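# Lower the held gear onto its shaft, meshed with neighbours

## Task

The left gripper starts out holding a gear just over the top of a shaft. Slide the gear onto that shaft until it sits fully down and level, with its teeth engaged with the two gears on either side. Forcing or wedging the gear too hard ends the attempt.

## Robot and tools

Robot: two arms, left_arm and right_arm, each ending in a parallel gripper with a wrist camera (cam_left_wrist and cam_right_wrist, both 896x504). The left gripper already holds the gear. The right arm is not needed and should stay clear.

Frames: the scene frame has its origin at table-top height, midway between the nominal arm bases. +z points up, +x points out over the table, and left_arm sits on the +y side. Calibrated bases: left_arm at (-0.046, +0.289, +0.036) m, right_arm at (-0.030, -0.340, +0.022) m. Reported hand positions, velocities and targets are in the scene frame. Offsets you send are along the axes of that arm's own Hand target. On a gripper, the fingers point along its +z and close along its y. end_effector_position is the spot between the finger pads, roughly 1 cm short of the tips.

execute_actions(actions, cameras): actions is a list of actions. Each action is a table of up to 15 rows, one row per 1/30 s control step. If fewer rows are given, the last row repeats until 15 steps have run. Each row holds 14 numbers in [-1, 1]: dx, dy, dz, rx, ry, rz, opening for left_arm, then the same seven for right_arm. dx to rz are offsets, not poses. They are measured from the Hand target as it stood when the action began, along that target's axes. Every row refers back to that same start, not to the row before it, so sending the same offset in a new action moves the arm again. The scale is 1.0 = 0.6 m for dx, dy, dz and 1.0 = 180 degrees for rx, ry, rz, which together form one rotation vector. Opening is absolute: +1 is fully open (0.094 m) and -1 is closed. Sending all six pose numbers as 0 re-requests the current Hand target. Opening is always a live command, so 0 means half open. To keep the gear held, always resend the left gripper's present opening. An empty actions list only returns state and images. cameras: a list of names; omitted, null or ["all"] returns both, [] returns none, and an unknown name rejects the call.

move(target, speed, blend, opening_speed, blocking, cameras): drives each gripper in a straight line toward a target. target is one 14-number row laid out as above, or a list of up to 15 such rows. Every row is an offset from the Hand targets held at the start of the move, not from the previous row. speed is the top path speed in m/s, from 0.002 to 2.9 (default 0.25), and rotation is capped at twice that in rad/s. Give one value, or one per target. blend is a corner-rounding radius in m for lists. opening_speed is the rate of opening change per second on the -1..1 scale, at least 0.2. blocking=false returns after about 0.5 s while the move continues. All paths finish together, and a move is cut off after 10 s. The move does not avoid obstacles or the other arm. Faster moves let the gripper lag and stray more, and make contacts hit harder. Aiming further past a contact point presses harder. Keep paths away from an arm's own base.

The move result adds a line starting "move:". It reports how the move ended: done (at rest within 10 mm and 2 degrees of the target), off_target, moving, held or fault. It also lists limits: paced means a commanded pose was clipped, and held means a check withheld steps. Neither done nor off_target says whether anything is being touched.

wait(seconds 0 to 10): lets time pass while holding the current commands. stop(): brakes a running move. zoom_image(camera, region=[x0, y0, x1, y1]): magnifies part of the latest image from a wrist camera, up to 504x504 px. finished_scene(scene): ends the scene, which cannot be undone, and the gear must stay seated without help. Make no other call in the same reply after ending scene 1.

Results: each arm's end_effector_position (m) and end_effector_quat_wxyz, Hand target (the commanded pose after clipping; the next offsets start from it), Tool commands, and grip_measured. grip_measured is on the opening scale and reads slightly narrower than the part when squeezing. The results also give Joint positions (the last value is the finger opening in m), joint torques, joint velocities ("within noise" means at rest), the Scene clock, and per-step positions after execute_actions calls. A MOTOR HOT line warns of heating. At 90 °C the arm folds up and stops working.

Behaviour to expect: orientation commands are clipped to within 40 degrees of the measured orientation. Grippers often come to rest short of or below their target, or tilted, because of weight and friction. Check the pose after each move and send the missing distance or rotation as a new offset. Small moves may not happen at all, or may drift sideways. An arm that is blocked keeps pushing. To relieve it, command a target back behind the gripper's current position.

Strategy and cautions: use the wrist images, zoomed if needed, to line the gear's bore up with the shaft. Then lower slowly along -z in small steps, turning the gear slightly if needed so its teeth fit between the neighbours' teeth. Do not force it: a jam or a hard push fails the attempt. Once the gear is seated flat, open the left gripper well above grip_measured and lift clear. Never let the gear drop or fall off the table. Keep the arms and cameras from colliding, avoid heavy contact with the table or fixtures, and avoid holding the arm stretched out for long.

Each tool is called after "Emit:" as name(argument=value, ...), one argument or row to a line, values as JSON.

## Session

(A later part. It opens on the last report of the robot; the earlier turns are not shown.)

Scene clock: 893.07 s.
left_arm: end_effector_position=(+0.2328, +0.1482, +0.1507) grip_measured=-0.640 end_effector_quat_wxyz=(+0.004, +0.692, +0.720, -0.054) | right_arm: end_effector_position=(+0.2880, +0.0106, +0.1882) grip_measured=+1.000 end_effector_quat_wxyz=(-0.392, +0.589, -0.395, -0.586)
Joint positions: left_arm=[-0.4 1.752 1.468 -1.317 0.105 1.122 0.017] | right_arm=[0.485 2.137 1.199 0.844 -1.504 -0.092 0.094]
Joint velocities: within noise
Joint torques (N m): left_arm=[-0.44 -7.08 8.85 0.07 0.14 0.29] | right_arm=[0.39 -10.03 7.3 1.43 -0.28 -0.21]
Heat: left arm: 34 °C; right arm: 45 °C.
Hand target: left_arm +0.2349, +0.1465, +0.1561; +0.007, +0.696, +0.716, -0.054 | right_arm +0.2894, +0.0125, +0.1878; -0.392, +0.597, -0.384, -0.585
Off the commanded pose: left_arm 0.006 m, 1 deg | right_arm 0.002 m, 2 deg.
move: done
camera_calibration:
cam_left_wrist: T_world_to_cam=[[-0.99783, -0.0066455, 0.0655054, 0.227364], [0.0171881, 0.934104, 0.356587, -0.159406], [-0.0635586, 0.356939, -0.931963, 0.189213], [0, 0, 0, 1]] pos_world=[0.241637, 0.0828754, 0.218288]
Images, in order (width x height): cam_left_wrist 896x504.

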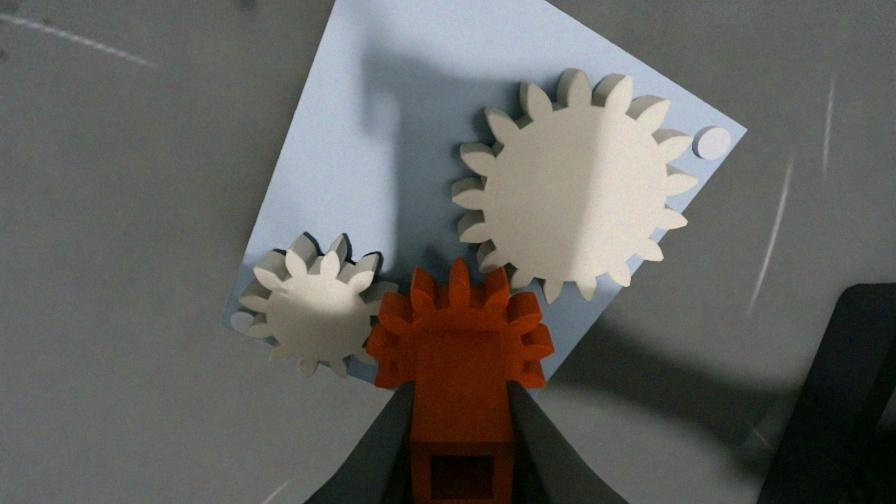

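Emit:
move(
  target=[0,0,0,0,0,-0.038,-1,0,0,0,0,0,0,1],
  speed=[0.05],
  cameras=[],
)

Emit:
move(
  target=[
    [-0.0015,0.0036,0,0.018,0.0073,0,-1,0,0,0,0,0,0,1],
    [-0.0015,0.0036,0.0225,0.018,0.0073,0,-1,0,0,0,0,0,0,1],
  ],
  speed=[0.03,0.03],
  cameras=["cam_right_wrist"],
)

Emit:
zoom_image(
  camera="cam_right_wrist",
  region=[360, 230, 560, 400],
)

Scene clock: 991.13 s.
left_arm: end_effector_position=(+0.2327, +0.1482, +0.1507) grip_measured=-0.640 end_effector_quat_wxyz=(+0.001, +0.655, +0.754, -0.055) | right_arm: end_effector_position=(+0.2880, +0.0106, +0.1882) grip_measured=+1.000 end_effector_quat_wxyz=(-0.392, +0.589, -0.395, -0.586)
Joint positions: left_arm=[-0.4 1.752 1.468 -1.317 0.105 1.021 0.017] | right_arm=[0.485 2.137 1.199 0.844 -1.504 -0.092 0.094]
Joint velocities: within noise
Joint torques (N m): left_arm=[-0.5 -7.09 8.8 0.08 0.13 0.11] | right_arm=[0.39 -10 7.2 1.4 -0.27 -0.21]
Heat: left arm: 37 °C; right arm: 45 °C.
Hand target: left_arm +0.2349, +0.1465, +0.1561; +0.003, +0.653, +0.756, -0.054 | right_arm +0.2894, +0.0125, +0.1878; -0.392, +0.597, -0.384, -0.585
Off the commanded pose: left_arm 0.006 m, 0 deg | right_arm 0.002 m, 2 deg.
move: done
No camera images: "cameras" was empty.

Scene clock: 992.87 s.
left_arm: end_effector_position=(+0.2343, +0.1475, +0.1482) grip_measured=-0.640 end_effector_quat_wxyz=(-0.027, +0.653, +0.754, -0.064) | right_arm: end_effector_position=(+0.2880, +0.0106, +0.1882) grip_measured=+1.000 end_effector_quat_wxyz=(-0.392, +0.589, -0.395, -0.586)
Joint positions: left_arm=[-0.4 1.815 1.532 -1.377 0.105 1.021 0.017] | right_arm=[0.485 2.137 1.199 0.844 -1.504 -0.092 0.094]
Joint velocities: within noise
Joint torques (N m): left_arm=[-0.24 -7.15 5.19 0.39 0.24 0.19] | right_arm=[0.38 -9.99 7.17 1.4 -0.29 -0.19]
Heat: left arm: 37 °C; right arm: 45 °C.
Hand target: left_arm +0.2364, +0.1447, +0.1426; -0.024, +0.653, +0.754, -0.068 | right_arm +0.2894, +0.0125, +0.1878; -0.392, +0.597, -0.384, -0.585
Off the commanded pose: left_arm 0.007 m, 1 deg | right_arm 0.002 m, 2 deg.
move: done
camera_calibration:
cam_right_wrist: T_world_to_cam=[[0.921561, 0.388234, 0.0000956391, -0.267958], [0.161014, -0.381979, -0.910037, 0.169361], [-0.353271, 0.838669, -0.414528, 0.261695], [0, 0, 0, 1]] pos_world=[0.312119, -0.0507526, 0.26263]
Images, in order (width x height): cam_right_wrist 896x504.

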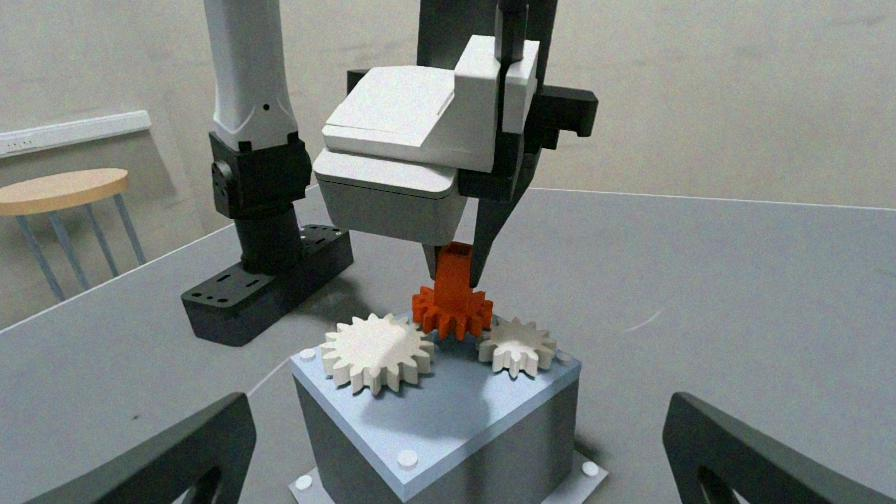

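Scaled by 2.520 from the camera's 896x504 image, which has a finer 1280x720 frame.

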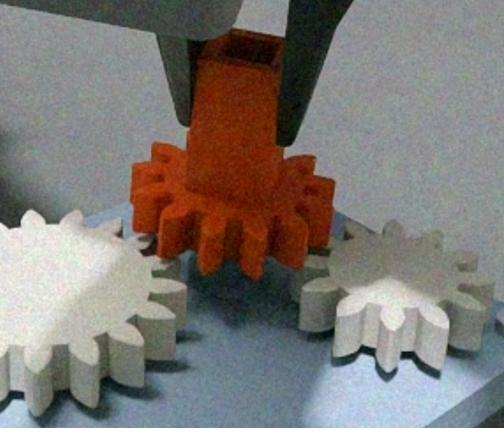

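Emit:
move(
  target=[0,0,-0.020,0,0,0,-1,0,0,0,0,0,0,1],
  speed=[0.04],
  cameras=[],
)

Emit:
move(
  target=[
    [0,0,0,0,0,0.013,-1,0,0,0,0,0,0,1],
    [0,0,0.020,0,0,0.013,-1,0,0,0,0,0,0,1],
  ],
  speed=[0.04],
  cameras=[],
)

Emit:
move(
  target=[0,0,-0.020,0,0,0,-1,0,0,0,0,0,0,1],
  speed=[0.04],
  cameras=[],
)

Emit:
move(
  target=[
    [0,0,0,0,0,0.013,-1,0,0,0,0,0,0,1],
    [0,0,0.020,0,0,0.013,-1,0,0,0,0,0,0,1],
  ],
  speed=[0.04],
  cameras=[],
)

Scene clock: 1018.30 s.
left_arm: end_effector_position=(+0.2346, +0.1474, +0.1503) grip_measured=-0.640 end_effector_quat_wxyz=(-0.028, +0.653, +0.754, -0.064) | right_arm: end_effector_position=(+0.2880, +0.0106, +0.1882) grip_measured=+1.000 end_effector_quat_wxyz=(-0.392, +0.589, -0.395, -0.586)
Joint positions: left_arm=[-0.4 1.818 1.543 -1.387 0.105 1.021 0.017] | right_arm=[0.485 2.137 1.199 0.844 -1.504 -0.092 0.094]
Joint velocities: within noise
Joint torques (N m): left_arm=[0.13 -7.2 8.7 -0.03 0.23 0.23] | right_arm=[0.44 -9.89 7.3 1.38 -0.28 -0.17]
Heat: left arm: 35 °C; right arm: 45 °C.
Hand target: left_arm +0.2378, +0.1456, +0.1545; -0.024, +0.653, +0.754, -0.068 | right_arm +0.2894, +0.0125, +0.1878; -0.392, +0.597, -0.384, -0.585
Off the commanded pose: left_arm 0.006 m, 1 deg | right_arm 0.002 m, 2 deg.
move: done
No camera images: "cameras" was empty.

speed must be one number or one for each of the 2 targets, got a list of 1; nothing of the call was run

not run: a call was refused earlier in this reply.

not run: a call was refused earlier in this reply.

Emit:
move(
  target=[
    [0,0,0,0,0,0.013,-1,0,0,0,0,0,0,1],
    [0,0,0.020,0,0,0.013,-1,0,0,0,0,0,0,1],
  ],
  speed=0.04,
  cameras=[],
)

Emit:
move(
  target=[0,0,-0.020,0,0,0,-1,0,0,0,0,0,0,1],
  speed=0.04,
  cameras=[],
)

Emit:
move(
  target=[
    [0,0,0,0,0,0.013,-1,0,0,0,0,0,0,1],
    [0,0,0.020,0,0,0.013,-1,0,0,0,0,0,0,1],
  ],
  speed=0.04,
  cameras=[],
)

Emit:
move(
  target=[0,0,-0.020,0,0,0,-1,0,0,0,0,0,0,1],
  speed=0.04,
  cameras=[],
)

Emit:
move(
  target=[
    [0,0,0,0,0,-0.04,-1,0,0,0,0,0,0,1],
    [0,0,0.020,0,0,-0.04,-1,0,0,0,0,0,0,1],
  ],
  speed=0.04,
  cameras=[],
)

Scene clock: 1038.53 s.
left_arm: end_effector_position=(+0.2343, +0.1473, +0.1469) grip_measured=-0.640 end_effector_quat_wxyz=(-0.027, +0.665, +0.744, -0.065) | right_arm: end_effector_position=(+0.2880, +0.0106, +0.1882) grip_measured=+1.000 end_effector_quat_wxyz=(-0.392, +0.589, -0.395, -0.586)
Joint positions: left_arm=[-0.4 1.818 1.53 -1.374 0.106 1.053 0.017] | right_arm=[0.485 2.137 1.199 0.844 -1.504 -0.092 0.094]
Joint velocities: within noise
Joint torques (N m): left_arm=[-0.21 -7.27 5.46 0.35 0.25 0.28] | right_arm=[0.31 -10 7.23 1.41 -0.3 -0.21]
Heat: left arm: 36 °C; right arm: 45 °C.
Hand target: left_arm +0.2364, +0.1447, +0.1427; -0.022, +0.668, +0.741, -0.068 | right_arm +0.2894, +0.0125, +0.1878; -0.392, +0.597, -0.384, -0.585
Off the commanded pose: left_arm 0.005 m, 1 deg | right_arm 0.002 m, 2 deg.
move: done
No camera images: "cameras" was empty.

Scene clock: 1039.33 s.
left_arm: end_effector_position=(+0.2344, +0.1473, +0.1502) grip_measured=-0.640 end_effector_quat_wxyz=(-0.027, +0.666, +0.743, -0.065) | right_arm: end_effector_position=(+0.2880, +0.0106, +0.1882) grip_measured=+1.000 end_effector_quat_wxyz=(-0.392, +0.589, -0.395, -0.586)
Joint positions: left_arm=[-0.4 1.818 1.542 -1.388 0.106 1.057 0.017] | right_arm=[0.485 2.137 1.199 0.844 -1.504 -0.092 0.094]
Joint velocities: within noise
Joint torques (N m): left_arm=[0.14 -7.23 8.77 -0.02 0.23 0.26] | right_arm=[0.38 -9.94 7.21 1.41 -0.26 -0.2]
Heat: left arm: 36 °C; right arm: 45 °C.
Hand target: left_arm +0.2378, +0.1456, +0.1545; -0.022, +0.668, +0.740, -0.068 | right_arm +0.2894, +0.0125, +0.1878; -0.392, +0.597, -0.384, -0.585
Off the commanded pose: left_arm 0.006 m, 1 deg | right_arm 0.002 m, 2 deg.
move: done
No camera images: "cameras" was empty.

Scene clock: 1040.47 s.
left_arm: end_effector_position=(+0.2343, +0.1474, +0.1468) grip_measured=-0.640 end_effector_quat_wxyz=(-0.026, +0.680, +0.730, -0.065) | right_arm: end_effector_position=(+0.2880, +0.0106, +0.1882) grip_measured=+1.000 end_effector_quat_wxyz=(-0.392, +0.589, -0.395, -0.586)
Joint positions: left_arm=[-0.4 1.818 1.529 -1.374 0.106 1.094 0.017] | right_arm=[0.485 2.137 1.199 0.844 -1.504 -0.092 0.094]
Joint velocities: within noise
Joint torques (N m): left_arm=[-0.35 -7.27 5.49 0.36 0.24 0.27] | right_arm=[0.39 -9.91 7.13 1.42 -0.27 -0.22]
Heat: left arm: 36 °C; right arm: 45 °C.
Hand target: left_arm +0.2364, +0.1448, +0.1426; -0.021, +0.683, +0.727, -0.069 | right_arm +0.2894, +0.0125, +0.1878; -0.392, +0.597, -0.384, -0.585
Off the commanded pose: left_arm 0.005 m, 1 deg | right_arm 0.002 m, 2 deg.
move: done
No camera images: "cameras" was empty.

Scene clock: 1041.27 s.
left_arm: end_effector_position=(+0.2344, +0.1473, +0.1501) grip_measured=-0.640 end_effector_quat_wxyz=(-0.026, +0.681, +0.729, -0.065) | right_arm: end_effector_position=(+0.2880, +0.0106, +0.1882) grip_measured=+1.000 end_effector_quat_wxyz=(-0.392, +0.589, -0.395, -0.586)
Joint positions: left_arm=[-0.4 1.818 1.542 -1.387 0.106 1.097 0.017] | right_arm=[0.485 2.137 1.199 0.844 -1.504 -0.092 0.094]
Joint velocities: within noise
Joint torques (N m): left_arm=[0.12 -7.19 8.83 -0.03 0.23 0.28] | right_arm=[0.38 -9.94 7.23 1.42 -0.28 -0.21]
Heat: left arm: 36 °C; right arm: 45 °C.
Hand target: left_arm +0.2378, +0.1456, +0.1545; -0.021, +0.683, +0.727, -0.069 | right_arm +0.2894, +0.0125, +0.1878; -0.392, +0.597, -0.384, -0.585
Off the commanded pose: left_arm 0.006 m, 1 deg | right_arm 0.002 m, 2 deg.
move: done
No camera images: "cameras" was empty.

Scene clock: 1043.47 s.
left_arm: end_effector_position=(+0.2344, +0.1473, +0.1482) grip_measured=-0.640 end_effector_quat_wxyz=(-0.029, +0.639, +0.766, -0.064) | right_arm: end_effector_position=(+0.2880, +0.0106, +0.1882) grip_measured=+1.000 end_effector_quat_wxyz=(-0.392, +0.589, -0.395, -0.586)
Joint positions: left_arm=[-0.4 1.818 1.534 -1.379 0.106 0.986 0.017] | right_arm=[0.485 2.137 1.199 0.844 -1.504 -0.092 0.094]
Joint velocities: within noise
Joint torques (N m): left_arm=[-0.31 -7.21 5.04 0.41 0.23 0.11] | right_arm=[0.28 -9.88 7.2 1.42 -0.29 -0.21]
Heat: left arm: 36 °C; right arm: 45 °C.
Hand target: left_arm +0.2364, +0.1447, +0.1427; -0.025, +0.636, +0.768, -0.067 | right_arm +0.2894, +0.0125, +0.1878; -0.392, +0.597, -0.384, -0.585
Off the commanded pose: left_arm 0.006 m, 1 deg | right_arm 0.002 m, 2 deg.
move: done
No camera images: "cameras" was empty.

Emit:
move(
  target=[0,0,-0.020,0,0,0,-1,0,0,0,0,0,0,1],
  speed=0.04,
  cameras=[],
)

Emit:
move(
  target=[
    [0,0,0,0,0,0.038,-1,0,0,0,0,0,0,1],
    [0,0,0.020,0,0,0.038,-1,0,0,0,0,0,0,1],
  ],
  speed=0.04,
  cameras=[],
)

Emit:
move(
  target=[0,0,-0.0145,0,0,0,-1,0,0,0,0,0,0,1],
  speed=0.04,
  cameras=["cam_right_wrist"],
)

Emit:
zoom_image(
  camera="cam_right_wrist",
  region=[360, 230, 560, 400],
)

Scene clock: 1063.87 s.
left_arm: end_effector_position=(+0.2344, +0.1473, +0.1501) grip_measured=-0.640 end_effector_quat_wxyz=(-0.029, +0.639, +0.766, -0.064) | right_arm: end_effector_position=(+0.2880, +0.0106, +0.1882) grip_measured=+1.000 end_effector_quat_wxyz=(-0.392, +0.589, -0.394, -0.586)
Joint positions: left_arm=[-0.4 1.818 1.542 -1.387 0.106 0.985 0.017] | right_arm=[0.485 2.137 1.199 0.844 -1.504 -0.092 0.094]
Joint velocities: within noise
Joint torques (N m): left_arm=[0.09 -7.21 8.96 -0.05 0.24 0.15] | right_arm=[0.31 -10 7.17 1.4 -0.27 -0.18]
Heat: left arm: 36 °C; right arm: 45 °C.
Hand target: left_arm +0.2378, +0.1456, +0.1545; -0.025, +0.636, +0.768, -0.067 | right_arm +0.2894, +0.0125, +0.1878; -0.392, +0.598, -0.384, -0.585
Off the commanded pose: left_arm 0.006 m, 1 deg | right_arm 0.002 m, 2 deg.
move: done
No camera images: "cameras" was empty.

Scene clock: 1065.97 s.
left_arm: end_effector_position=(+0.2342, +0.1473, +0.1468) grip_measured=-0.640 end_effector_quat_wxyz=(-0.026, +0.677, +0.732, -0.065) | right_arm: end_effector_position=(+0.2880, +0.0106, +0.1882) grip_measured=+1.000 end_effector_quat_wxyz=(-0.392, +0.589, -0.394, -0.586)
Joint positions: left_arm=[-0.4 1.818 1.529 -1.374 0.106 1.087 0.017] | right_arm=[0.485 2.137 1.199 0.844 -1.504 -0.092 0.094]
Joint velocities: within noise
Joint torques (N m): left_arm=[-0.31 -7.25 5.35 0.36 0.25 0.27] | right_arm=[0.35 -9.88 7.24 1.42 -0.29 -0.18]
Heat: left arm: 36 °C; right arm: 45 °C.
Hand target: left_arm +0.2363, +0.1448, +0.1426; -0.021, +0.681, +0.729, -0.069 | right_arm +0.2894, +0.0125, +0.1878; -0.392, +0.598, -0.384, -0.585
Off the commanded pose: left_arm 0.005 m, 1 deg | right_arm 0.002 m, 2 deg.
move: done
No camera images: "cameras" was empty.

Scene clock: 1066.67 s.
left_arm: end_effector_position=(+0.2342, +0.1473, +0.1470) grip_measured=-0.640 end_effector_quat_wxyz=(-0.026, +0.678, +0.732, -0.065) | right_arm: end_effector_position=(+0.2880, +0.0106, +0.1882) grip_measured=+1.000 end_effector_quat_wxyz=(-0.392, +0.589, -0.394, -0.586)
Joint positions: left_arm=[-0.4 1.818 1.53 -1.375 0.106 1.09 0.017] | right_arm=[0.485 2.137 1.199 0.844 -1.504 -0.092 0.094]
Joint velocities: within noise
Joint torques (N m): left_arm=[-0.01 -7.35 8.73 0 0.23 0.29] | right_arm=[0.43 -9.89 7.24 1.42 -0.25 -0.21]
Heat: left arm: 36 °C; right arm: 45 °C.
Hand target: left_arm +0.2374, +0.1454, +0.1513; -0.021, +0.681, +0.729, -0.069 | right_arm +0.2894, +0.0125, +0.1878; -0.392, +0.598, -0.384, -0.585
Off the commanded pose: left_arm 0.006 m, 1 deg | right_arm 0.002 m, 2 deg.
move: done
camera_calibration:
cam_right_wrist: T_world_to_cam=[[0.921534, 0.388297, 0.00055578, -0.268067], [0.161416, -0.381782, -0.910048, 0.169248], [-0.353157, 0.83873, -0.414503, 0.261655], [0, 0, 0, 1]] pos_world=[0.312119, -0.0507527, 0.262629]
Images, in order (width x height): cam_right_wrist 896x504.

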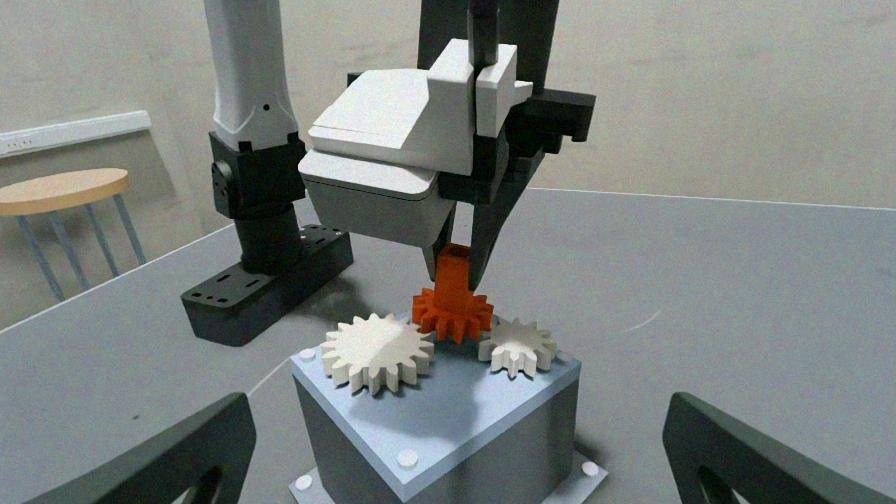

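Scaled by 2.520 from the camera's 896x504 image, which has a finer 1280x720 frame.

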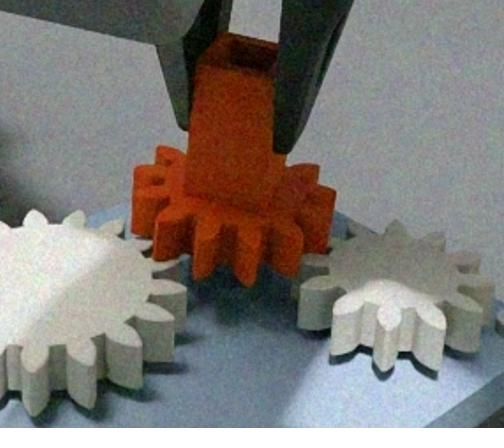

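Emit:
move(
  target=[
    [0,0,-0.001,0,0,0,-1,0,0,0,0,0,0,1],
    [0,0,-0.001,0,0,-0.055,-1,0,0,0,0,0,0,1],
  ],
  speed=0.04,
  cameras=["cam_right_wrist"],
)

Emit:
zoom_image(
  camera="cam_right_wrist",
  region=[360, 230, 560, 400],
)

Emit:
move(
  target=[0,0,0.016,0,0,0,-1,0,0,0,0,0,0,1],
  speed=0.04,
  cameras=["cam_right_wrist"],
)

Emit:
zoom_image(
  camera="cam_right_wrist",
  region=[360, 230, 560, 400],
)

Scene clock: 1080.80 s.
left_arm: end_effector_position=(+0.2343, +0.1473, +0.1475) grip_measured=-0.640 end_effector_quat_wxyz=(-0.031, +0.620, +0.781, -0.063) | right_arm: end_effector_position=(+0.2880, +0.0106, +0.1882) grip_measured=+1.000 end_effector_quat_wxyz=(-0.392, +0.589, -0.394, -0.586)
Joint positions: left_arm=[-0.4 1.818 1.532 -1.377 0.106 0.936 0.017] | right_arm=[0.485 2.137 1.199 0.844 -1.504 -0.092 0.094]
Joint velocities: within noise
Joint torques (N m): left_arm=[0.05 -7.24 8.72 -0.01 0.24 0.11] | right_arm=[0.42 -9.94 7.24 1.41 -0.27 -0.21]
Heat: left arm: 36 °C; right arm: 45 °C.
Hand target: left_arm +0.2375, +0.1454, +0.1518; -0.027, +0.616, +0.785, -0.067 | right_arm +0.2894, +0.0125, +0.1878; -0.392, +0.598, -0.384, -0.585
Off the commanded pose: left_arm 0.006 m, 1 deg | right_arm 0.002 m, 2 deg.
move: done
camera_calibration:
cam_right_wrist: T_world_to_cam=[[0.921534, 0.388297, 0.00055578, -0.268067], [0.161416, -0.381782, -0.910048, 0.169248], [-0.353157, 0.83873, -0.414503, 0.261655], [0, 0, 0, 1]] pos_world=[0.312119, -0.0507527, 0.262629]
Images, in order (width x height): cam_right_wrist 896x504.

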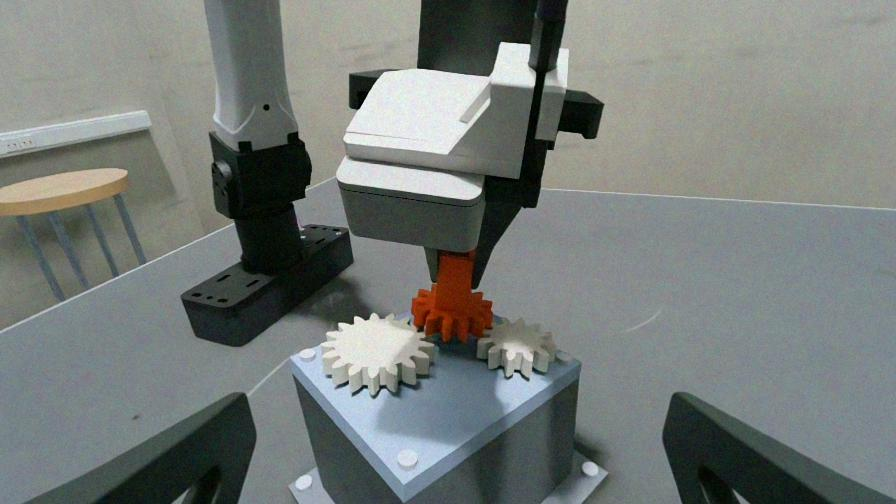

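Scaled by 2.520 from the camera's 896x504 image, which has a finer 1280x720 frame.

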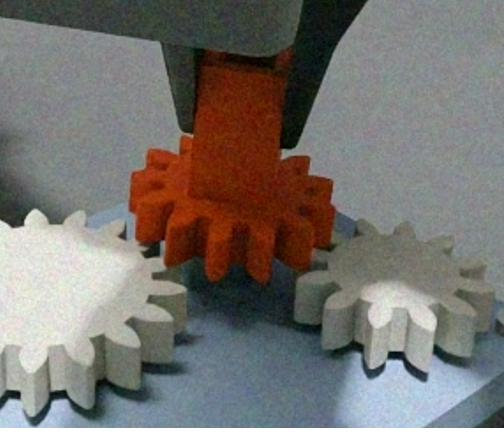

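Scene clock: 1081.50 s.
left_arm: end_effector_position=(+0.2342, +0.1473, +0.1469) grip_measured=-0.640 end_effector_quat_wxyz=(-0.031, +0.619, +0.783, -0.063) | right_arm: end_effector_position=(+0.2880, +0.0106, +0.1882) grip_measured=+1.000 end_effector_quat_wxyz=(-0.392, +0.589, -0.394, -0.586)
Joint positions: left_arm=[-0.4 1.818 1.53 -1.375 0.106 0.932 0.017] | right_arm=[0.485 2.137 1.199 0.844 -1.504 -0.092 0.094]
Joint velocities: within noise
Joint torques (N m): left_arm=[-0.28 -7.35 5.34 0.39 0.25 0.09] | right_arm=[0.39 -9.91 7.32 1.44 -0.27 -0.19]
Heat: left arm: 36 °C; right arm: 45 °C.
Hand target: left_arm +0.2363, +0.1448, +0.1424; -0.027, +0.615, +0.785, -0.067 | right_arm +0.2894, +0.0125, +0.1878; -0.392, +0.598, -0.384, -0.585
Off the commanded pose: left_arm 0.006 m, 1 deg | right_arm 0.002 m, 2 deg.
move: done
camera_calibration:
cam_right_wrist: T_world_to_cam=[[0.921534, 0.388297, 0.00055578, -0.268067], [0.161416, -0.381782, -0.910048, 0.169248], [-0.353157, 0.83873, -0.414503, 0.261655], [0, 0, 0, 1]] pos_world=[0.312119, -0.0507527, 0.262629]
Images, in order (width x height): cam_right_wrist 896x504.

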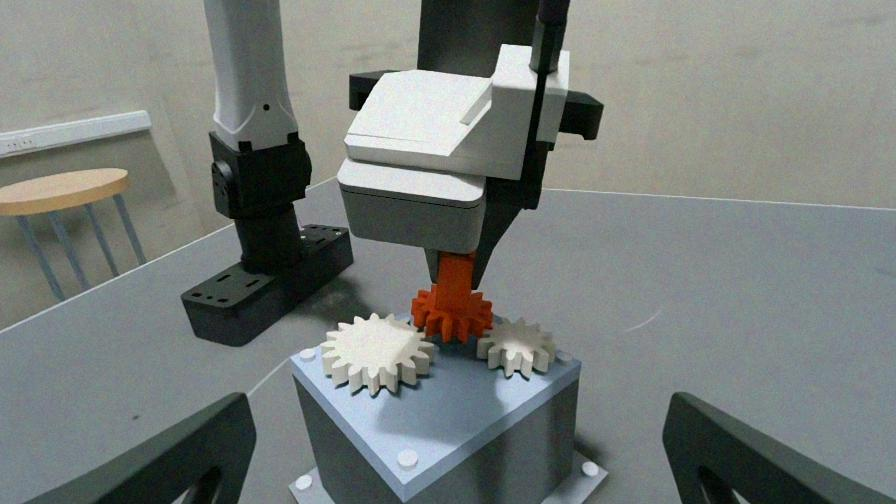

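Scaled by 2.520 from the camera's 896x504 image, which has a finer 1280x720 frame.

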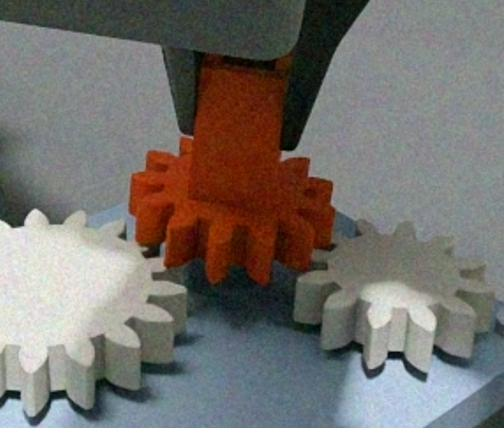

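Emit:
move(
  target=[
    [0,0,-0.016,0,0,0,-1,0,0,0,0,0,0,1],
    [0,0,-0.016,0,0,-0.015,-1,0,0,0,0,0,0,1],
  ],
  speed=0.04,
  cameras=[],
)

Emit:
move(
  target=[0,0,0.017,0,0,0,-1,0,0,0,0,0,0,1],
  speed=0.04,
  cameras=["cam_right_wrist"],
)

Emit:
zoom_image(
  camera="cam_right_wrist",
  region=[360, 230, 560, 400],
)

Scene clock: 1090.93 s.
left_arm: end_effector_position=(+0.2343, +0.1473, +0.1474) grip_measured=-0.640 end_effector_quat_wxyz=(-0.032, +0.602, +0.796, -0.062) | right_arm: end_effector_position=(+0.2880, +0.0106, +0.1882) grip_measured=+1.000 end_effector_quat_wxyz=(-0.392, +0.589, -0.394, -0.586)
Joint positions: left_arm=[-0.4 1.818 1.531 -1.377 0.106 0.889 0.017] | right_arm=[0.485 2.137 1.199 0.844 -1.504 -0.092 0.094]
Joint velocities: within noise
Joint torques (N m): left_arm=[0.01 -7.27 8.79 -0.02 0.26 0.11] | right_arm=[0.36 -9.85 7.17 1.4 -0.28 -0.16]
Heat: left arm: 36 °C; right arm: 45 °C.
Hand target: left_arm +0.2375, +0.1454, +0.1518; -0.028, +0.597, +0.799, -0.066 | right_arm +0.2894, +0.0125, +0.1878; -0.392, +0.598, -0.384, -0.585
Off the commanded pose: left_arm 0.006 m, 1 deg | right_arm 0.002 m, 2 deg.
move: done
No camera images: "cameras" was empty.

Scene clock: 1091.63 s.
left_arm: end_effector_position=(+0.2342, +0.1473, +0.1469) grip_measured=-0.640 end_effector_quat_wxyz=(-0.032, +0.600, +0.797, -0.063) | right_arm: end_effector_position=(+0.2880, +0.0106, +0.1882) grip_measured=+1.000 end_effector_quat_wxyz=(-0.392, +0.589, -0.394, -0.586)
Joint positions: left_arm=[-0.4 1.818 1.529 -1.374 0.107 0.886 0.017] | right_arm=[0.485 2.137 1.199 0.844 -1.504 -0.092 0.094]
Joint velocities: within noise
Joint torques (N m): left_arm=[-0.36 -7.25 5.18 0.38 0.23 0.1] | right_arm=[0.29 -9.88 7.28 1.42 -0.28 -0.2]
Heat: left arm: 36 °C; right arm: 45 °C.
Hand target: left_arm +0.2362, +0.1447, +0.1418; -0.028, +0.597, +0.799, -0.066 | right_arm +0.2894, +0.0125, +0.1878; -0.392, +0.598, -0.384, -0.585
Off the commanded pose: left_arm 0.006 m, 1 deg | right_arm 0.002 m, 2 deg.
move: done
camera_calibration:
cam_right_wrist: T_world_to_cam=[[0.921534, 0.388297, 0.00055578, -0.268067], [0.161416, -0.381782, -0.910048, 0.169248], [-0.353157, 0.83873, -0.414503, 0.261655], [0, 0, 0, 1]] pos_world=[0.312119, -0.0507527, 0.262629]
Images, in order (width x height): cam_right_wrist 896x504.

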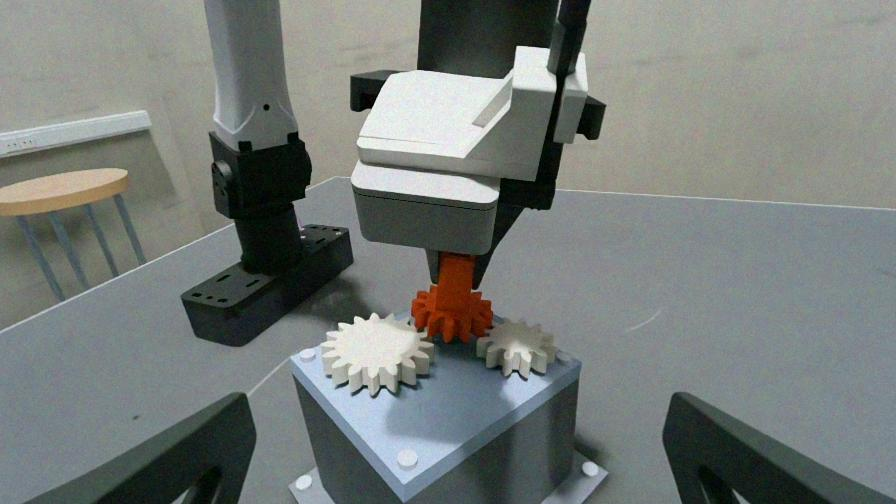

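Scaled by 2.520 from the camera's 896x504 image, which has a finer 1280x720 frame.

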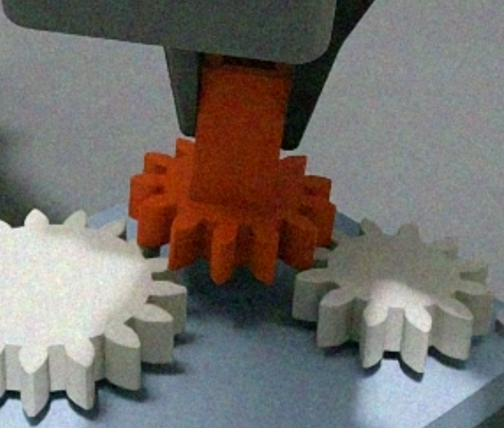

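Emit:
move(
  target=[
    [0,0,-0.0165,0,0,0,-1,0,0,0,0,0,0,1],
    [0,0,-0.0165,0,0,-0.013,-1,0,0,0,0,0,0,1],
    [0,0,0,0,0,-0.013,-1,0,0,0,0,0,0,1],
  ],
  speed=0.03,
  cameras=[],
)

Emit:
move(
  target=[
    [0,0,-0.0165,0,0,0,-1,0,0,0,0,0,0,1],
    [0,0,-0.0165,0,0,-0.013,-1,0,0,0,0,0,0,1],
    [0,0,0,0,0,-0.013,-1,0,0,0,0,0,0,1],
  ],
  speed=0.03,
  cameras=[],
)

Emit:
move(
  target=[
    [0,0,-0.0165,0,0,0,-1,0,0,0,0,0,0,1],
    [0,0,-0.0165,0,0,-0.013,-1,0,0,0,0,0,0,1],
    [0,0,0,0,0,-0.013,-1,0,0,0,0,0,0,1],
  ],
  speed=0.03,
  cameras=["cam_right_wrist"],
)

Emit:
zoom_image(
  camera="cam_right_wrist",
  region=[360, 230, 560, 400],
)

Scene clock: 1105.93 s.
left_arm: end_effector_position=(+0.2342, +0.1473, +0.1469) grip_measured=-0.640 end_effector_quat_wxyz=(-0.033, +0.584, +0.809, -0.062) | right_arm: end_effector_position=(+0.2880, +0.0106, +0.1882) grip_measured=+1.000 end_effector_quat_wxyz=(-0.392, +0.589, -0.394, -0.586)
Joint positions: left_arm=[-0.4 1.818 1.529 -1.374 0.107 0.845 0.017] | right_arm=[0.485 2.137 1.199 0.844 -1.504 -0.092 0.094]
Joint velocities: within noise
Joint torques (N m): left_arm=[-0.21 -7.38 5.11 0.39 0.24 0.11] | right_arm=[0.42 -9.94 7.25 1.43 -0.29 -0.19]
Heat: left arm: 36 °C; right arm: 45 °C.
Hand target: left_arm +0.2362, +0.1447, +0.1418; -0.030, +0.580, +0.811, -0.065 | right_arm +0.2894, +0.0125, +0.1878; -0.392, +0.598, -0.384, -0.585
Off the commanded pose: left_arm 0.006 m, 1 deg | right_arm 0.002 m, 2 deg.
move: done
No camera images: "cameras" was empty.

Scene clock: 1107.53 s.
left_arm: end_effector_position=(+0.2342, +0.1473, +0.1468) grip_measured=-0.640 end_effector_quat_wxyz=(-0.035, +0.567, +0.821, -0.061) | right_arm: end_effector_position=(+0.2880, +0.0106, +0.1882) grip_measured=+1.000 end_effector_quat_wxyz=(-0.392, +0.589, -0.394, -0.586)
Joint positions: left_arm=[-0.4 1.818 1.529 -1.374 0.107 0.804 0.017] | right_arm=[0.485 2.137 1.199 0.844 -1.504 -0.092 0.094]
Joint velocities: within noise
Joint torques (N m): left_arm=[-0.23 -7.38 5.18 0.41 0.24 0.11] | right_arm=[0.32 -9.95 7.28 1.43 -0.3 -0.17]
Heat: left arm: 36 °C; right arm: 45 °C.
Hand target: left_arm +0.2362, +0.1447, +0.1417; -0.031, +0.564, +0.823, -0.065 | right_arm +0.2894, +0.0125, +0.1878; -0.392, +0.598, -0.384, -0.585
Off the commanded pose: left_arm 0.006 m, 1 deg | right_arm 0.002 m, 2 deg.
move: done
No camera images: "cameras" was empty.

Scene clock: 1109.23 s.
left_arm: end_effector_position=(+0.2341, +0.1473, +0.1453) grip_measured=-0.640 end_effector_quat_wxyz=(-0.036, +0.550, +0.832, -0.060) | right_arm: end_effector_position=(+0.2880, +0.0106, +0.1882) grip_measured=+1.000 end_effector_quat_wxyz=(-0.392, +0.589, -0.394, -0.586)
Joint positions: left_arm=[-0.4 1.818 1.523 -1.368 0.107 0.763 0.017] | right_arm=[0.485 2.137 1.199 0.844 -1.504 -0.092 0.094]
Joint velocities: within noise
Joint torques (N m): left_arm=[-0.2 -7.35 5.71 0.34 0.21 0.13] | right_arm=[0.32 -10.03 7.24 1.41 -0.29 -0.22]
Heat: left arm: 36 °C; right arm: 45 °C.
Hand target: left_arm +0.2362, +0.1447, +0.1418; -0.032, +0.547, +0.834, -0.064 | right_arm +0.2894, +0.0125, +0.1878; -0.392, +0.598, -0.384, -0.585
Off the commanded pose: left_arm 0.005 m, 1 deg | right_arm 0.002 m, 2 deg.
move: done
camera_calibration:
cam_right_wrist: T_world_to_cam=[[0.921534, 0.388297, 0.00055578, -0.268067], [0.161416, -0.381782, -0.910048, 0.169248], [-0.353157, 0.83873, -0.414503, 0.261655], [0, 0, 0, 1]] pos_world=[0.312119, -0.0507527, 0.262629]
Images, in order (width x height): cam_right_wrist 896x504.

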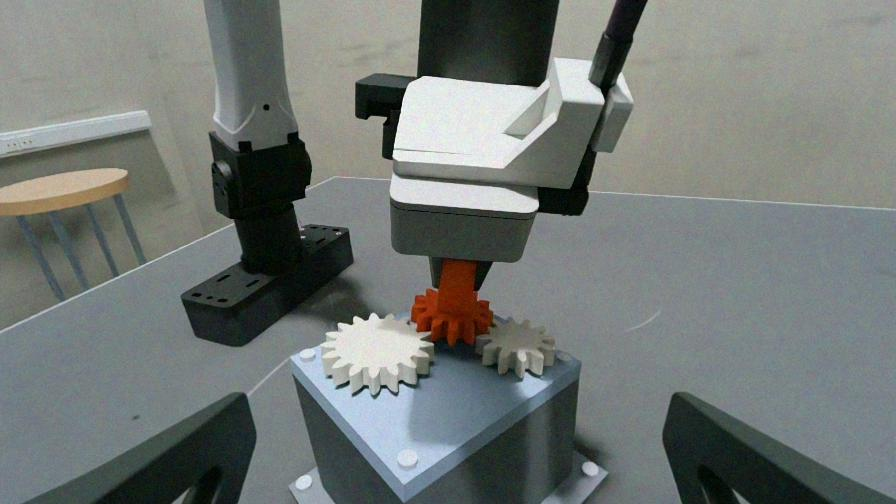

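Scaled by 2.520 from the camera's 896x504 image, which has a finer 1280x720 frame.

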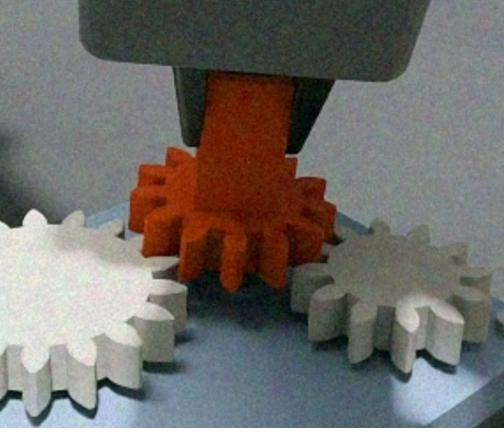

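Emit:
move(
  target=[
    [0,0,0.005,0,0,0,-1,0,0,0,0,0,0,1],
    [0.0011,-0.0015,0.007,-0.0077,-0.0057,0,-1,0,0,0,0,0,0,1],
    [0.0023,-0.0031,0.009,-0.0155,-0.0115,0,-1,0,0,0,0,0,0,1],
  ],
  speed=0.03,
  cameras=["cam_right_wrist"],
)

Emit:
zoom_image(
  camera="cam_right_wrist",
  region=[360, 230, 560, 400],
)

Scene clock: 1123.20 s.
left_arm: end_effector_position=(+0.2325, +0.1477, +0.1363) grip_measured=-0.640 end_effector_quat_wxyz=(-0.015, +0.545, +0.836, -0.057) | right_arm: end_effector_position=(+0.2880, +0.0106, +0.1882) grip_measured=+1.000 end_effector_quat_wxyz=(-0.392, +0.589, -0.394, -0.586)
Joint positions: left_arm=[-0.401 1.774 1.436 -1.282 0.107 0.747 0.017] | right_arm=[0.485 2.137 1.199 0.844 -1.504 -0.092 0.094]
Joint velocities: within noise
Joint torques (N m): left_arm=[-0.96 -9.01 4.94 0.52 0.12 0.1] | right_arm=[0.29 -9.96 7.2 1.43 -0.27 -0.18]
Heat: left arm: 36 °C; right arm: 45 °C.
Hand target: left_arm +0.2333, +0.1449, +0.1366; -0.004, +0.546, +0.836, -0.054 | right_arm +0.2894, +0.0125, +0.1878; -0.392, +0.597, -0.384, -0.585
Off the commanded pose: left_arm 0.003 m, 1 deg | right_arm 0.002 m, 2 deg.
move: done
camera_calibration:
cam_right_wrist: T_world_to_cam=[[0.921534, 0.388297, 0.00055578, -0.268067], [0.161416, -0.381782, -0.910048, 0.169248], [-0.353157, 0.83873, -0.414503, 0.261655], [0, 0, 0, 1]] pos_world=[0.312119, -0.0507527, 0.262629]
Images, in order (width x height): cam_right_wrist 896x504.

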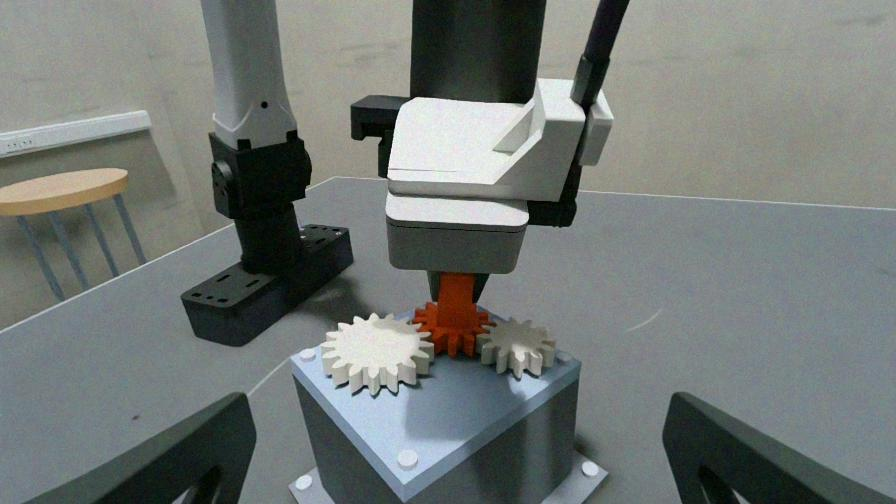

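Scaled by 2.520 from the camera's 896x504 image, which has a finer 1280x720 frame.

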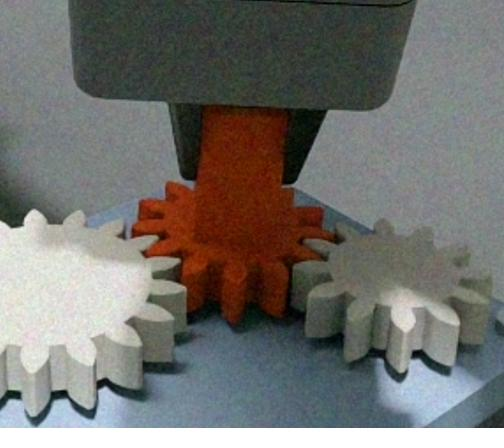

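Emit:
move(
  target=[
    [0,0,0.004,-0.003,0,0,-1,0,0,0,0,0,0,1],
    [0,0,0.004,0.003,0,0,-1,0,0,0,0,0,0,1],
    [0,0,0.004,0,0,0,-1,0,0,0,0,0,0,1],
  ],
  speed=0.03,
  cameras=["cam_right_wrist"],
)

Emit:
zoom_image(
  camera="cam_right_wrist",
  region=[380, 270, 540, 400],
)

Scene clock: 1130.40 s.
left_arm: end_effector_position=(+0.2321, +0.1477, +0.1362) grip_measured=-0.640 end_effector_quat_wxyz=(-0.012, +0.545, +0.837, -0.054) | right_arm: end_effector_position=(+0.2880, +0.0106, +0.1882) grip_measured=+1.000 end_effector_quat_wxyz=(-0.392, +0.589, -0.394, -0.586)
Joint positions: left_arm=[-0.403 1.765 1.425 -1.272 0.103 0.744 0.017] | right_arm=[0.485 2.137 1.199 0.844 -1.504 -0.092 0.094]
Joint velocities: within noise
Joint torques (N m): left_arm=[-0.88 -8.08 5.11 0.52 0.12 0.14] | right_arm=[0.32 -9.87 7.28 1.4 -0.28 -0.19]
Heat: left arm: 35 °C; right arm: 45 °C.
Hand target: left_arm +0.2331, +0.1447, +0.1342; -0.004, +0.546, +0.836, -0.054 | right_arm +0.2894, +0.0125, +0.1878; -0.392, +0.597, -0.384, -0.585
Off the commanded pose: left_arm 0.004 m, 1 deg | right_arm 0.002 m, 2 deg.
move: done
camera_calibration:
cam_right_wrist: T_world_to_cam=[[0.921534, 0.388297, 0.00055578, -0.268067], [0.161416, -0.381782, -0.910048, 0.169248], [-0.353157, 0.83873, -0.414503, 0.261655], [0, 0, 0, 1]] pos_world=[0.312119, -0.0507527, 0.262629]
Images, in order (width x height): cam_right_wrist 896x504.

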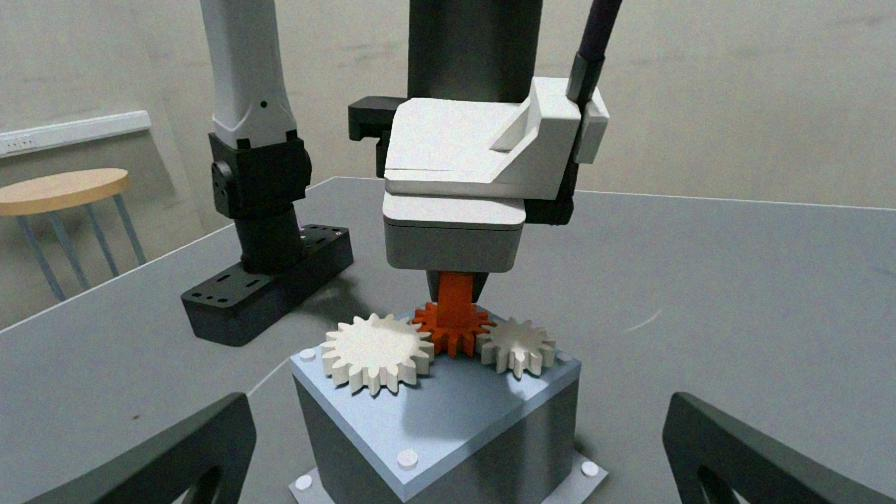

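Scaled by 3.150 from the camera's 896x504 image, which has a finer 1280x720 frame.

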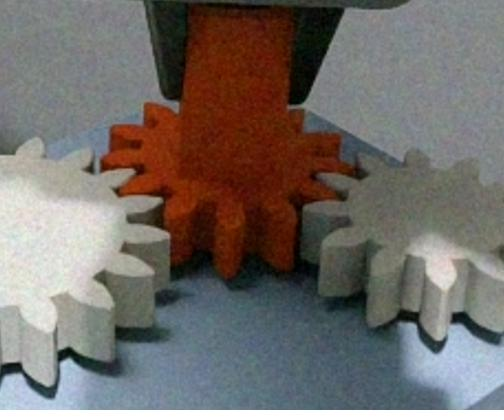

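Emit:
move(
  target=[
    [0,0,-0.006,0,0,0,-1,0,0,0,0,0,0,1],
    [0,0,-0.006,0,0,0,0.1,0,0,0,0,0,0,1],
    [0,0,-0.1,0,0,0,0.1,0,0,0,0,0,0,1],
  ],
  speed=0.1,
  opening_speed=1.0,
  cameras=["cam_right_wrist"],
)

Emit:
zoom_image(
  camera="cam_right_wrist",
  region=[380, 270, 540, 400],
)

Scene clock: 1141.60 s.
left_arm: end_effector_position=(+0.2342, +0.1484, +0.1890) grip_measured=+0.098 end_effector_quat_wxyz=(-0.008, +0.545, +0.837, -0.054) | right_arm: end_effector_position=(+0.2880, +0.0106, +0.1882) grip_measured=+1.000 end_effector_quat_wxyz=(-0.392, +0.589, -0.394, -0.586)
Joint positions: left_arm=[-0.399 1.765 1.635 -1.475 0.103 0.748 0.052] | right_arm=[0.485 2.137 1.199 0.844 -1.504 -0.092 0.094]
Joint velocities: within noise
Joint torques (N m): left_arm=[0.51 -7.28 8.47 0.11 0.13 0.28] | right_arm=[0.38 -9.91 7.31 1.4 -0.3 -0.18]
Heat: left arm: 35 °C; right arm: 45 °C.
Hand target: left_arm +0.2370, +0.1498, +0.1939; -0.004, +0.546, +0.836, -0.054 | right_arm +0.2894, +0.0125, +0.1878; -0.392, +0.597, -0.384, -0.585
Off the commanded pose: left_arm 0.006 m, 0 deg | right_arm 0.002 m, 2 deg.
move: done
camera_calibration:
cam_right_wrist: T_world_to_cam=[[0.921534, 0.388297, 0.00055578, -0.268067], [0.161416, -0.381782, -0.910048, 0.169248], [-0.353157, 0.83873, -0.414503, 0.261655], [0, 0, 0, 1]] pos_world=[0.312119, -0.0507527, 0.262629]
Images, in order (width x height): cam_right_wrist 896x504.

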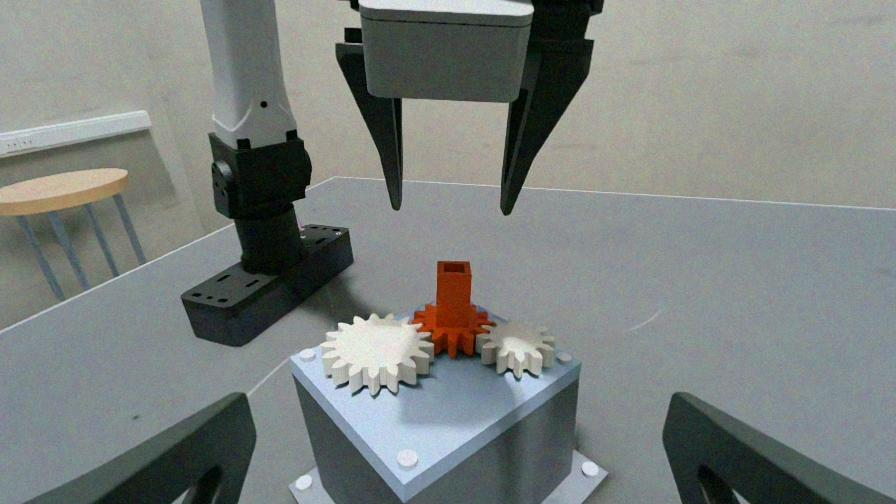

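Scaled by 3.150 from the camera's 896x504 image, which has a finer 1280x720 frame.

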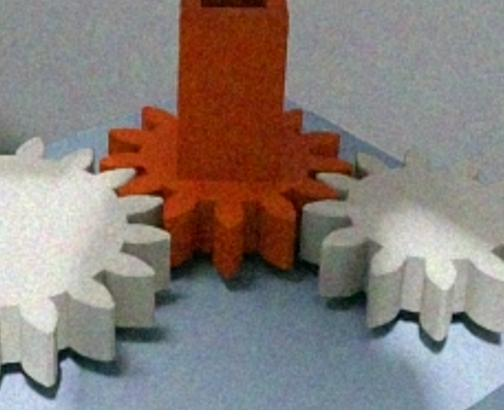

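Emit:
finished_scene(
  scene=3,
)

The scene is finished: the task was done.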